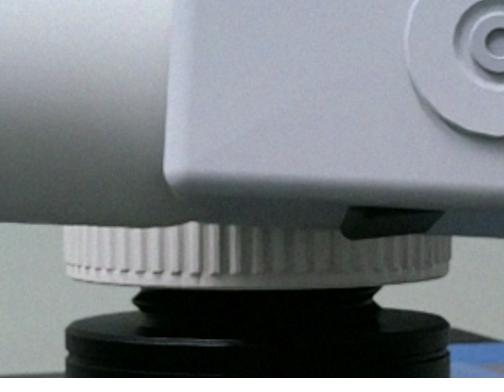

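Request:
move(
  target=[
    [0,0,0,0,0,0,0.754,0,0.576,0.696,0.754,0,0.576,0.696,0.754,0,0.576,0.696,0.714,0.678,0.226,0.168,0.4,-0.6,0,0,0,0,0,0,0.97,0.23,0.956,0.823,0.97,-0.2,0.956,0.823,0.97,-0.31,0.97,0.97,0.714,0.678,0.226,0.168,0.4,-0.97],
    [0,0,0,0,0,0,0.754,0,0.576,0.696,0.754,0,0.576,0.696,0.754,0,0.576,0.696,0.714,0.678,0.226,0.168,0.4,-0.6,-0.000145,-0.0023,-0.002413,0,0,0,0.97,0.23,0.956,0.823,0.97,-0.2,0.956,0.823,0.97,-0.31,0.97,0.97,0.714,0.678,0.226,0.168,0.4,-0.97],
    [0,0,0,0,0,0,0.754,0,0.576,0.696,0.754,0,0.576,0.696,0.754,0,0.576,0.696,0.714,0.678,0.226,0.168,0.4,-0.6,0.06562,-0.01079,0.00173,-0.003876,-0.061378,-0.064338,0.97,0.23,0.956,0.823,0.97,-0.2,0.956,0.823,0.97,-0.31,0.97,0.97,0.714,0.678,0.226,0.168,0.4,-0.97],
    [0,0,0,0,0,0,0.754,0,0.576,0.696,0.754,0,0.576,0.696,0.754,0,0.576,0.696,0.714,0.678,0.226,0.168,0.4,-0.6,0.12636,-0.032,0.0183,-0.007751,-0.122756,-0.128676,0.97,0.23,0.956,0.823,0.97,-0.2,0.956,0.823,0.97,-0.31,0.97,0.97,0.714,0.678,0.226,0.168,0.4,-0.97],
    [0,0,0,0,0,0,0.754,0,0.576,0.696,0.754,0,0.576,0.696,0.754,0,0.576,0.696,0.714,0.678,0.226,0.168,0.4,-0.6,0.17731,-0.06428,0.04603,-0.011627,-0.184133,-0.193013,0.97,0.23,0.956,0.823,0.97,-0.2,0.956,0.823,0.97,-0.31,0.97,0.97,0.714,0.678,0.226,0.168,0.4,-0.97],
    [0,0,0,0,0,0,0.754,0,0.576,0.696,0.754,0,0.576,0.696,0.754,0,0.576,0.696,0.714,0.678,0.226,0.168,0.4,-0.6,0.21458,-0.10515,0.08276,-0.015502,-0.245511,-0.257351,0.97,0.23,0.956,0.823,0.97,-0.2,0.956,0.823,0.97,-0.31,0.97,0.97,0.714,0.678,0.226,0.168,0.4,-0.97],
    [0,0,0,0,0,0,0.754,0,0.576,0.696,0.754,0,0.576,0.696,0.754,0,0.576,0.696,0.714,0.678,0.226,0.168,0.4,-0.6,0.23526,-0.15142,0.12566,-0.019378,-0.306889,-0.321689,0.97,0.23,0.956,0.823,0.97,-0.2,0.956,0.823,0.97,-0.31,0.97,0.97,0.714,0.678,0.226,0.168,0.4,-0.97],
    [0,0,0,0,0,0,0.754,0,0.576,0.696,0.754,0,0.576,0.696,0.754,0,0.576,0.696,0.714,0.678,0.226,0.168,0.4,-0.6,0.23774,-0.19951,0.17139,-0.023253,-0.368267,-0.386027,0.97,0.23,0.956,0.823,0.97,-0.2,0.956,0.823,0.97,-0.31,0.97,0.97,0.714,0.678,0.226,0.168,0.4,-0.97],
    [0,0,0,0,0,0,0.754,0,0.576,0.696,0.754,0,0.576,0.696,0.754,0,0.576,0.696,0.714,0.678,0.226,0.168,0.4,-0.6,0.22184,-0.24571,0.21642,-0.027129,-0.429645,-0.450365,0.97,0.23,0.956,0.823,0.97,-0.2,0.956,0.823,0.97,-0.31,0.97,0.97,0.714,0.678,0.226,0.168,0.4,-0.97],
    [0,0,0,0,0,0,0.754,0,0.576,0.696,0.754,0,0.576,0.696,0.754,0,0.576,0.696,0.714,0.678,0.226,0.168,0.4,-0.6,0.22192,-0.24456,0.21762,-0.027129,-0.429645,-0.450365,0.97,0.23,0.956,0.823,0.97,-0.2,0.956,0.823,0.97,-0.31,0.97,0.97,0.714,0.678,0.226,0.168,0.4,-0.97],
  ],
  speed=[0.02, 0.02, 0.18, 0.18, 0.18, 0.18, 0.18, 0.18, 0.18, 0.03],
  blend=[0, 0.001, 0.008, 0.008, 0.008, 0.008, 0.008, 0.008, 0.0005, 0],
  cameras=["cam_tube"],
)

Request:
zoom_image(
  camera="cam_tube",
  region=[200, 60, 400, 210],
)

Scene clock: 5804.63 s.
left_arm: end_effector_position=(+0.3781, +1.1919, +0.6699) hand_goal=(+0.754, +0.000, +0.576, +0.696, +0.754, +0.000, +0.576, +0.696, +0.754, +0.000, +0.576, +0.696, +0.714, +0.678, +0.226, +0.168) hand_measured=(+0.754, +0.000, +0.576, +0.696, +0.754, +0.000, +0.576, +0.696, +0.754, +0.000, +0.576, +0.696, +0.714, +0.678, +0.224, +0.168) hand_current_ma=(-3, +0, +2, +0, -3, +0, +2, +0, -3, +0, +2, +0, +1, -3, -9, -1) hand_state=(goal, goal, goal, goal, goal, goal, goal, goal, goal, goal, goal, goal, goal, goal, goal, goal) hand_current_limit=0.40 hand_speed=-0.60 end_effector_quat_wxyz=(+0.000, +1.000, +0.000, +0.000) | right_arm: end_effector_position=(+0.6272, -0.1561, +0.1884) hand_goal=(+0.970, +0.230, +0.956, +0.824, +0.970, -0.200, +0.956, +0.824, +0.970, -0.310, +0.970, +0.970, +0.714, +0.678, +0.226, +0.168) hand_measured=(+0.956, +0.224, +0.952, +0.824, +0.962, -0.196, +0.954, +0.826, +0.962, -0.306, +0.970, +0.970, +0.702, +0.678, +0.218, +0.164) hand_current_ma=(-27, -5, -6, +0, -13, +3, -2, +1, -11, +4, +0, +1, -22, -1, -17, -6) hand_state=(goal, goal, goal, goal, goal, goal, goal, goal, goal, goal, goal, goal, goal, goal, goal, goal) hand_current_limit=0.40 hand_speed=-0.97 end_effector_quat_wxyz=(-0.372, +0.928, -0.008, -0.020)
Joint positions: left_arm=[1.198 -0.281 -1.775 1.606 1.739 1.571 -1.851] | right_arm=[-0.3 -0.213 -1.047 1.718 1.14 0.84 -1.859]
Joint torques (N m): left_arm=[-0.05 -30.92 -34.12 4.74 2.72 -0.31] | right_arm=[14.49 -50.55 -39.39 9 0.99 -3.53]
Wrist force (N): left_arm=[-0.6 -0.2 0.8] | right_arm=[0.7 -1.4 0.6]
Wrist torque (N m): left_arm=[-0.12 0.10 -0.07] | right_arm=[-0.28 -0.18 -0.06]
Wrist force, peak (N): left_arm=[-1.2 -0.5 1.4] | right_arm=[0.3 -2.3 0.3]
Hand target: left_arm +0.3781, +1.1919, +0.6699; +0.000, +1.000, +0.000, +0.000 | right_arm +0.6272, -0.1561, +0.1883; -0.372, +0.928, -0.008, -0.020
Off the commanded pose: left_arm 0.000 m, 0 deg | right_arm 0.000 m, 0 deg.
left_rail: position_m=1.198 position_status=done
right_rail: position_m=-0.300 speed_m_s=0.30 position_status=done
move: done
Images, in order (width x height): cam_tube 672x504.

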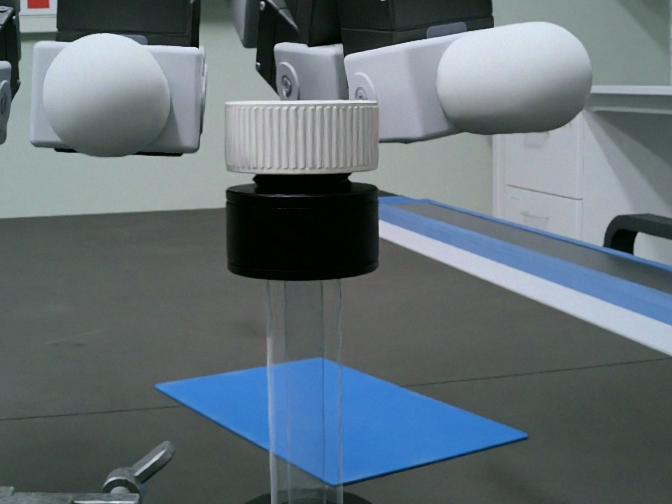

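Scaled by 2.520 from the camera's 672x504 image, which has a finer 960x720 frame.

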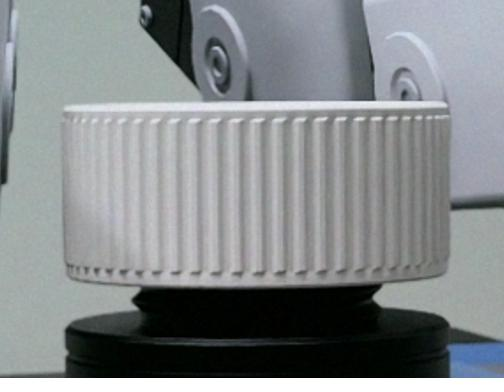

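Request:
move(
  target=[
    [0,0,0,0,0,0,0.754,0,0.576,0.696,0.754,0,0.576,0.696,0.754,0,0.576,0.696,0.714,0.678,0.226,0.168,0.4,-0.6,0.00133,-0.00016,0.00007,0,0,0,0.97,0.06,0.956,0.823,0.97,-0.025,0.956,0.823,0.97,-0.31,0.97,0.97,0.714,0.678,0.226,0.168,0.4,-0.97],
    [0,0,0,0,0,0,0.754,0,0.576,0.696,0.754,0,0.576,0.696,0.754,0,0.576,0.696,0.714,0.678,0.226,0.168,0.4,-0.6,-0.03179,0.00027,0.00408,0.001938,0.030689,0.032169,0.97,0.06,0.956,0.823,0.97,-0.025,0.956,0.823,0.97,-0.31,0.97,0.97,0.714,0.678,0.226,0.168,0.4,-0.97],
    [0,0,0,0,0,0,0.754,0,0.576,0.696,0.754,0,0.576,0.696,0.754,0,0.576,0.696,0.714,0.678,0.226,0.168,0.4,-0.6,-0.06433,-0.00379,0.01001,0.003876,0.061378,0.064338,0.97,0.06,0.956,0.823,0.97,-0.025,0.956,0.823,0.97,-0.31,0.97,0.97,0.714,0.678,0.226,0.168,0.4,-0.97],
    [0,0,0,0,0,0,0.754,0,0.576,0.696,0.754,0,0.576,0.696,0.754,0,0.576,0.696,0.714,0.678,0.226,0.168,0.4,-0.6,-0.09557,-0.01112,0.019,0.005813,0.092067,0.096507,0.97,0.06,0.956,0.823,0.97,-0.025,0.956,0.823,0.97,-0.31,0.97,0.97,0.714,0.678,0.226,0.168,0.4,-0.97],
    [0,0,0,0,0,0,0.754,0,0.576,0.696,0.754,0,0.576,0.696,0.754,0,0.576,0.696,0.714,0.678,0.226,0.168,0.4,-0.6,-0.12491,-0.02158,0.03084,0.007751,0.122756,0.128676,0.97,0.06,0.956,0.823,0.97,-0.025,0.956,0.823,0.97,-0.31,0.97,0.97,0.714,0.678,0.226,0.168,0.4,-0.97],
    [0,0,0,0,0,0,0.754,0,0.576,0.696,0.754,0,0.576,0.696,0.754,0,0.576,0.696,0.714,0.678,0.226,0.168,0.4,-0.6,-0.15179,-0.03494,0.04532,0.009689,0.153444,0.160844,0.97,0.06,0.956,0.823,0.97,-0.025,0.956,0.823,0.97,-0.31,0.97,0.97,0.714,0.678,0.226,0.168,0.4,-0.97],
    [0,0,0,0,0,0,0.754,0,0.576,0.696,0.754,0,0.576,0.696,0.754,0,0.576,0.696,0.714,0.678,0.226,0.168,0.4,-0.6,-0.17567,-0.05097,0.06216,0.011627,0.184133,0.193013,0.97,0.06,0.956,0.823,0.97,-0.025,0.956,0.823,0.97,-0.31,0.97,0.97,0.714,0.678,0.226,0.168,0.4,-0.97],
    [0,0,0,0,0,0,0.754,0,0.576,0.696,0.754,0,0.576,0.696,0.754,0,0.576,0.696,0.714,0.678,0.226,0.168,0.4,-0.6,-0.19609,-0.06933,0.08102,0.013564,0.214822,0.225182,0.97,0.06,0.956,0.823,0.97,-0.025,0.956,0.823,0.97,-0.31,0.97,0.97,0.714,0.678,0.226,0.168,0.4,-0.97],
    [0,0,0,0,0,0,0.754,0,0.576,0.696,0.754,0,0.576,0.696,0.754,0,0.576,0.696,0.714,0.678,0.226,0.168,0.4,-0.6,-0.21266,-0.08969,0.10154,0.015502,0.245511,0.257351,0.97,0.06,0.956,0.823,0.97,-0.025,0.956,0.823,0.97,-0.31,0.97,0.97,0.714,0.678,0.226,0.168,0.4,-0.97],
    [0,0,0,0,0,0,0.754,0,0.576,0.696,0.754,0,0.576,0.696,0.754,0,0.576,0.696,0.714,0.678,0.226,0.168,0.4,-0.6,-0.22505,-0.11163,0.12333,0.01744,0.2762,0.28952,0.97,0.06,0.956,0.823,0.97,-0.025,0.956,0.823,0.97,-0.31,0.97,0.97,0.714,0.678,0.226,0.168,0.4,-0.97],
    [0,0,0,0,0,0,0.754,0,0.576,0.696,0.754,0,0.576,0.696,0.754,0,0.576,0.696,0.714,0.678,0.226,0.168,0.4,-0.6,-0.23302,-0.13472,0.14595,0.019378,0.306889,0.321689,0.97,0.06,0.956,0.823,0.97,-0.025,0.956,0.823,0.97,-0.31,0.97,0.97,0.714,0.678,0.226,0.168,0.4,-0.97],
    [0,0,0,0,0,0,0.754,0,0.576,0.696,0.754,0,0.576,0.696,0.754,0,0.576,0.696,0.714,0.678,0.226,0.168,0.4,-0.6,-0.23641,-0.15853,0.16898,0.021315,0.337578,0.353858,0.97,0.06,0.956,0.823,0.97,-0.025,0.956,0.823,0.97,-0.31,0.97,0.97,0.714,0.678,0.226,0.168,0.4,-0.97],
    [0,0,0,0,0,0,0.754,0,0.576,0.696,0.754,0,0.576,0.696,0.754,0,0.576,0.696,0.714,0.678,0.226,0.168,0.4,-0.6,-0.23516,-0.18259,0.19195,0.023253,0.368267,0.386027,0.97,0.06,0.956,0.823,0.97,-0.025,0.956,0.823,0.97,-0.31,0.97,0.97,0.714,0.678,0.226,0.168,0.4,-0.97],
    [0,0,0,0,0,0,0.754,0,0.576,0.696,0.754,0,0.576,0.696,0.754,0,0.576,0.696,0.714,0.678,0.226,0.168,0.4,-0.6,-0.2293,-0.20641,0.21444,0.025191,0.398956,0.418196,0.97,0.06,0.956,0.823,0.97,-0.025,0.956,0.823,0.97,-0.31,0.97,0.97,0.714,0.678,0.226,0.168,0.4,-0.97],
    [0,0,0,0,0,0,0.754,0,0.576,0.696,0.754,0,0.576,0.696,0.754,0,0.576,0.696,0.714,0.678,0.226,0.168,0.4,-0.6,-0.21894,-0.22956,0.236,0.027129,0.429645,0.450365,0.97,0.06,0.956,0.823,0.97,-0.025,0.956,0.823,0.97,-0.31,0.97,0.97,0.714,0.678,0.226,0.168,0.4,-0.97],
  ],
  speed=[0.02,0.04,0.15,0.15,0.15,0.15,0.15,0.15,0.15,0.15,0.15,0.15,0.15,0.15,0.15],
  blend=[0,0.006,0.006,0.006,0.006,0.006,0.006,0.006,0.006,0.006,0.006,0.006,0.006,0.006,0],
  cameras=["cam_tube","cam_high"],
)

Request:
zoom_image(
  camera="cam_tube",
  region=[200, 60, 400, 210],
)

Scene clock: 5861.77 s.
left_arm: end_effector_position=(+0.3781, +1.1919, +0.6699) hand_goal=(+0.754, +0.000, +0.576, +0.696, +0.754, +0.000, +0.576, +0.696, +0.754, +0.000, +0.576, +0.696, +0.714, +0.678, +0.226, +0.168) hand_measured=(+0.754, +0.000, +0.576, +0.696, +0.754, +0.000, +0.576, +0.696, +0.754, +0.000, +0.576, +0.696, +0.714, +0.678, +0.224, +0.168) hand_current_ma=(-3, +0, +2, +0, -3, +0, +2, +0, -3, +0, +2, +0, +1, -3, -9, -1) hand_state=(goal, goal, goal, goal, goal, goal, goal, goal, goal, goal, goal, goal, goal, goal, goal, goal) hand_current_limit=0.40 hand_speed=-0.60 end_effector_quat_wxyz=(+0.000, +1.000, +0.000, +0.000) | right_arm: end_effector_position=(+0.4955, +0.0412, +0.1866) hand_goal=(+0.970, +0.060, +0.956, +0.824, +0.970, -0.024, +0.956, +0.824, +0.970, -0.310, +0.970, +0.970, +0.714, +0.678, +0.226, +0.168) hand_measured=(+0.956, +0.134, +0.950, +0.824, +0.960, -0.102, +0.954, +0.826, +0.962, -0.306, +0.970, +0.970, +0.702, +0.678, +0.218, +0.164) hand_current_ma=(-26, +188, -6, +0, -16, -202, -3, +1, -11, +4, +0, +1, -22, -1, -17, -6) hand_state=(goal, blocked, goal, goal, goal, blocked, goal, goal, goal, goal, goal, goal, goal, goal, goal, goal) hand_current_limit=0.40 hand_speed=-0.97 end_effector_quat_wxyz=(+0.224, -0.512, +0.774, -0.297)
Joint positions: left_arm=[1.198 -0.281 -1.775 1.606 1.739 1.571 -1.851] | right_arm=[-0.3 0.402 -1.373 1.988 0.341 2.057 0.648]
Joint torques (N m): left_arm=[-0.66 -31.27 -34.09 4.71 2.73 -0.43] | right_arm=[15.36 -30.41 -43.06 7.02 3.48 3.19]
Wrist force (N): left_arm=[-0.2 0.2 1.6] | right_arm=[0.5 -2.0 0.4]
Wrist torque (N m): left_arm=[-0.14 0.06 -0.03] | right_arm=[-0.27 -0.20 -0.24]
Wrist force, peak (N): left_arm=[-1.4 0.3 1.6] | right_arm=[1.9 -1.8 1.1]
Hand target: left_arm +0.3781, +1.1919, +0.6699; +0.000, +1.000, +0.000, +0.000 | right_arm +0.4955, +0.0412, +0.1866; +0.224, -0.512, +0.774, -0.297
Off the commanded pose: left_arm 0.000 m, 0 deg | right_arm 0.000 m, 0 deg.
left_rail: position_m=1.198 position_status=done
right_rail: position_m=-0.300 speed_m_s=0.30 position_status=done
move: done
Images, in order (width x height): cam_high 672x504, cam_tube 672x504.

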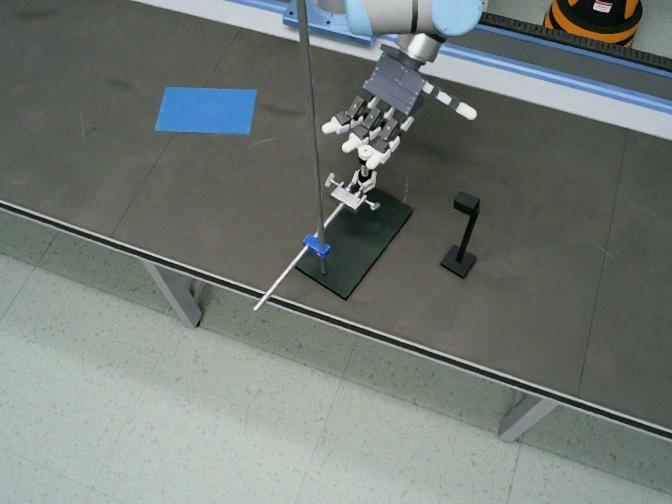

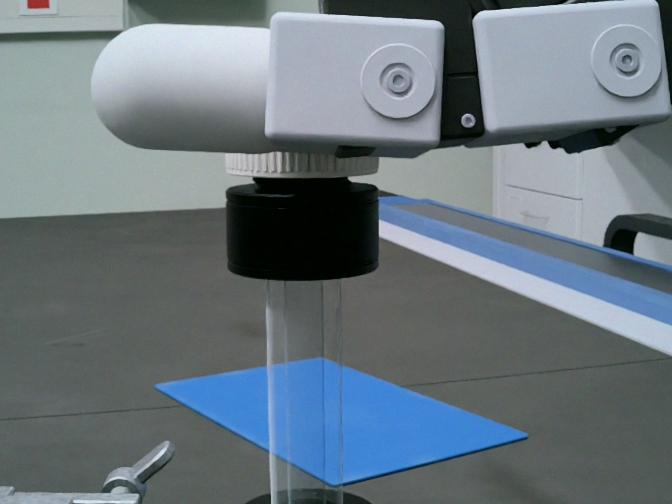

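Scaled by 2.520 from the camera's 672x504 image, which has a finer 960x720 frame.

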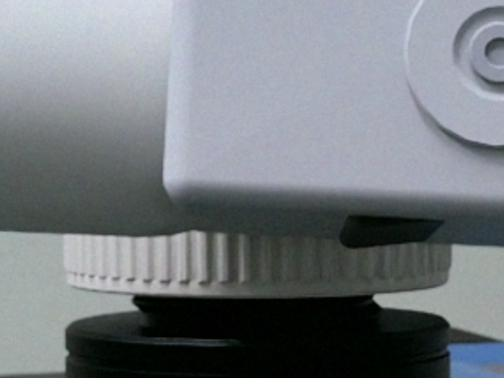

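Request:
move(
  target=[
    [0,0,0,0,0,0,0.754,0,0.576,0.696,0.754,0,0.576,0.696,0.754,0,0.576,0.696,0.714,0.678,0.226,0.168,0.4,-0.6,0,0,0,0,0,0,0.97,0.23,0.956,0.823,0.97,-0.2,0.956,0.823,0.97,-0.31,0.97,0.97,0.714,0.678,0.226,0.168,0.4,-0.97],
    [0,0,0,0,0,0,0.754,0,0.576,0.696,0.754,0,0.576,0.696,0.754,0,0.576,0.696,0.714,0.678,0.226,0.168,0.4,-0.6,-0.000145,-0.0023,-0.002413,0,0,0,0.97,0.23,0.956,0.823,0.97,-0.2,0.956,0.823,0.97,-0.31,0.97,0.97,0.714,0.678,0.226,0.168,0.4,-0.97],
    [0,0,0,0,0,0,0.754,0,0.576,0.696,0.754,0,0.576,0.696,0.754,0,0.576,0.696,0.714,0.678,0.226,0.168,0.4,-0.6,0.06562,-0.01079,0.00173,-0.003876,-0.061378,-0.064338,0.97,0.23,0.956,0.823,0.97,-0.2,0.956,0.823,0.97,-0.31,0.97,0.97,0.714,0.678,0.226,0.168,0.4,-0.97],
    [0,0,0,0,0,0,0.754,0,0.576,0.696,0.754,0,0.576,0.696,0.754,0,0.576,0.696,0.714,0.678,0.226,0.168,0.4,-0.6,0.12636,-0.032,0.0183,-0.007751,-0.122756,-0.128676,0.97,0.23,0.956,0.823,0.97,-0.2,0.956,0.823,0.97,-0.31,0.97,0.97,0.714,0.678,0.226,0.168,0.4,-0.97],
    [0,0,0,0,0,0,0.754,0,0.576,0.696,0.754,0,0.576,0.696,0.754,0,0.576,0.696,0.714,0.678,0.226,0.168,0.4,-0.6,0.17731,-0.06428,0.04603,-0.011627,-0.184133,-0.193013,0.97,0.23,0.956,0.823,0.97,-0.2,0.956,0.823,0.97,-0.31,0.97,0.97,0.714,0.678,0.226,0.168,0.4,-0.97],
    [0,0,0,0,0,0,0.754,0,0.576,0.696,0.754,0,0.576,0.696,0.754,0,0.576,0.696,0.714,0.678,0.226,0.168,0.4,-0.6,0.21458,-0.10515,0.08276,-0.015502,-0.245511,-0.257351,0.97,0.23,0.956,0.823,0.97,-0.2,0.956,0.823,0.97,-0.31,0.97,0.97,0.714,0.678,0.226,0.168,0.4,-0.97],
    [0,0,0,0,0,0,0.754,0,0.576,0.696,0.754,0,0.576,0.696,0.754,0,0.576,0.696,0.714,0.678,0.226,0.168,0.4,-0.6,0.23526,-0.15142,0.12566,-0.019378,-0.306889,-0.321689,0.97,0.23,0.956,0.823,0.97,-0.2,0.956,0.823,0.97,-0.31,0.97,0.97,0.714,0.678,0.226,0.168,0.4,-0.97],
    [0,0,0,0,0,0,0.754,0,0.576,0.696,0.754,0,0.576,0.696,0.754,0,0.576,0.696,0.714,0.678,0.226,0.168,0.4,-0.6,0.23774,-0.19951,0.17139,-0.023253,-0.368267,-0.386027,0.97,0.23,0.956,0.823,0.97,-0.2,0.956,0.823,0.97,-0.31,0.97,0.97,0.714,0.678,0.226,0.168,0.4,-0.97],
    [0,0,0,0,0,0,0.754,0,0.576,0.696,0.754,0,0.576,0.696,0.754,0,0.576,0.696,0.714,0.678,0.226,0.168,0.4,-0.6,0.22184,-0.24571,0.21642,-0.027129,-0.429645,-0.450365,0.97,0.23,0.956,0.823,0.97,-0.2,0.956,0.823,0.97,-0.31,0.97,0.97,0.714,0.678,0.226,0.168,0.4,-0.97],
    [0,0,0,0,0,0,0.754,0,0.576,0.696,0.754,0,0.576,0.696,0.754,0,0.576,0.696,0.714,0.678,0.226,0.168,0.4,-0.6,0.22192,-0.24456,0.21762,-0.027129,-0.429645,-0.450365,0.97,0.23,0.956,0.823,0.97,-0.2,0.956,0.823,0.97,-0.31,0.97,0.97,0.714,0.678,0.226,0.168,0.4,-0.97],
  ],
  speed=[0.02,0.02,0.18,0.18,0.18,0.18,0.18,0.18,0.18,0.03],
  blend=[0,0.001,0.008,0.008,0.008,0.008,0.008,0.008,0.0005,0],
  cameras=["cam_tube"],
)

Request:
zoom_image(
  camera="cam_tube",
  region=[200, 60, 400, 210],
)

Scene clock: 5885.63 s.
left_arm: end_effector_position=(+0.3781, +1.1919, +0.6699) hand_goal=(+0.754, +0.000, +0.576, +0.696, +0.754, +0.000, +0.576, +0.696, +0.754, +0.000, +0.576, +0.696, +0.714, +0.678, +0.226, +0.168) hand_measured=(+0.754, +0.000, +0.576, +0.696, +0.754, +0.000, +0.576, +0.696, +0.754, +0.000, +0.576, +0.696, +0.714, +0.678, +0.224, +0.168) hand_current_ma=(-3, +0, +2, +0, -3, +0, +2, +0, -3, +0, +2, +0, +1, -3, -9, -1) hand_state=(goal, goal, goal, goal, goal, goal, goal, goal, goal, goal, goal, goal, goal, goal, goal, goal) hand_current_limit=0.40 hand_speed=-0.60 end_effector_quat_wxyz=(+0.000, +1.000, +0.000, +0.000) | right_arm: end_effector_position=(+0.6272, -0.1562, +0.1877) hand_goal=(+0.970, +0.230, +0.956, +0.824, +0.970, -0.200, +0.956, +0.824, +0.970, -0.310, +0.970, +0.970, +0.714, +0.678, +0.226, +0.168) hand_measured=(+0.956, +0.224, +0.950, +0.824, +0.960, -0.196, +0.954, +0.826, +0.962, -0.306, +0.970, +0.970, +0.702, +0.678, +0.218, +0.164) hand_current_ma=(-26, -5, -6, +0, -16, +3, -3, +1, -11, +4, +0, +1, -22, -1, -17, -6) hand_state=(goal, goal, goal, goal, goal, goal, goal, goal, goal, goal, goal, goal, goal, goal, goal, goal) hand_current_limit=0.40 hand_speed=-0.97 end_effector_quat_wxyz=(-0.372, +0.928, -0.008, -0.020)
Joint positions: left_arm=[1.198 -0.281 -1.775 1.606 1.739 1.571 -1.851] | right_arm=[-0.3 -0.213 -1.046 1.718 1.139 0.84 -1.86]
Joint torques (N m): left_arm=[-0.52 -30.8 -34.37 4.78 2.64 -0.31] | right_arm=[16.89 -53.35 -40.15 9.19 1.15 -3.44]
Wrist force (N): left_arm=[-0.2 0.1 1.2] | right_arm=[0.4 -1.7 0.5]
Wrist torque (N m): left_arm=[-0.11 0.06 -0.03] | right_arm=[-0.31 -0.14 -0.09]
Wrist force, peak (N): left_arm=[-0.8 0.5 1.8] | right_arm=[0.7 -2.2 0.3]
Hand target: left_arm +0.3781, +1.1919, +0.6699; +0.000, +1.000, +0.000, +0.000 | right_arm +0.6272, -0.1562, +0.1877; -0.372, +0.928, -0.008, -0.020
Off the commanded pose: left_arm 0.000 m, 0 deg | right_arm 0.000 m, 0 deg.
left_rail: position_m=1.198 position_status=done
right_rail: position_m=-0.300 speed_m_s=0.30 position_status=done
move: done
Images, in order (width x height): cam_tube 672x504.

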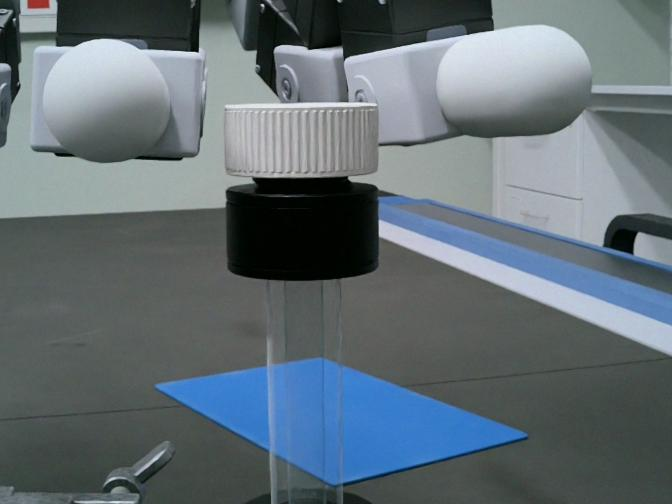

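Scaled by 2.520 from the camera's 672x504 image, which has a finer 960x720 frame.

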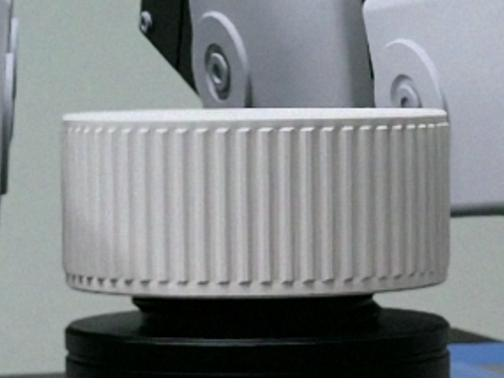

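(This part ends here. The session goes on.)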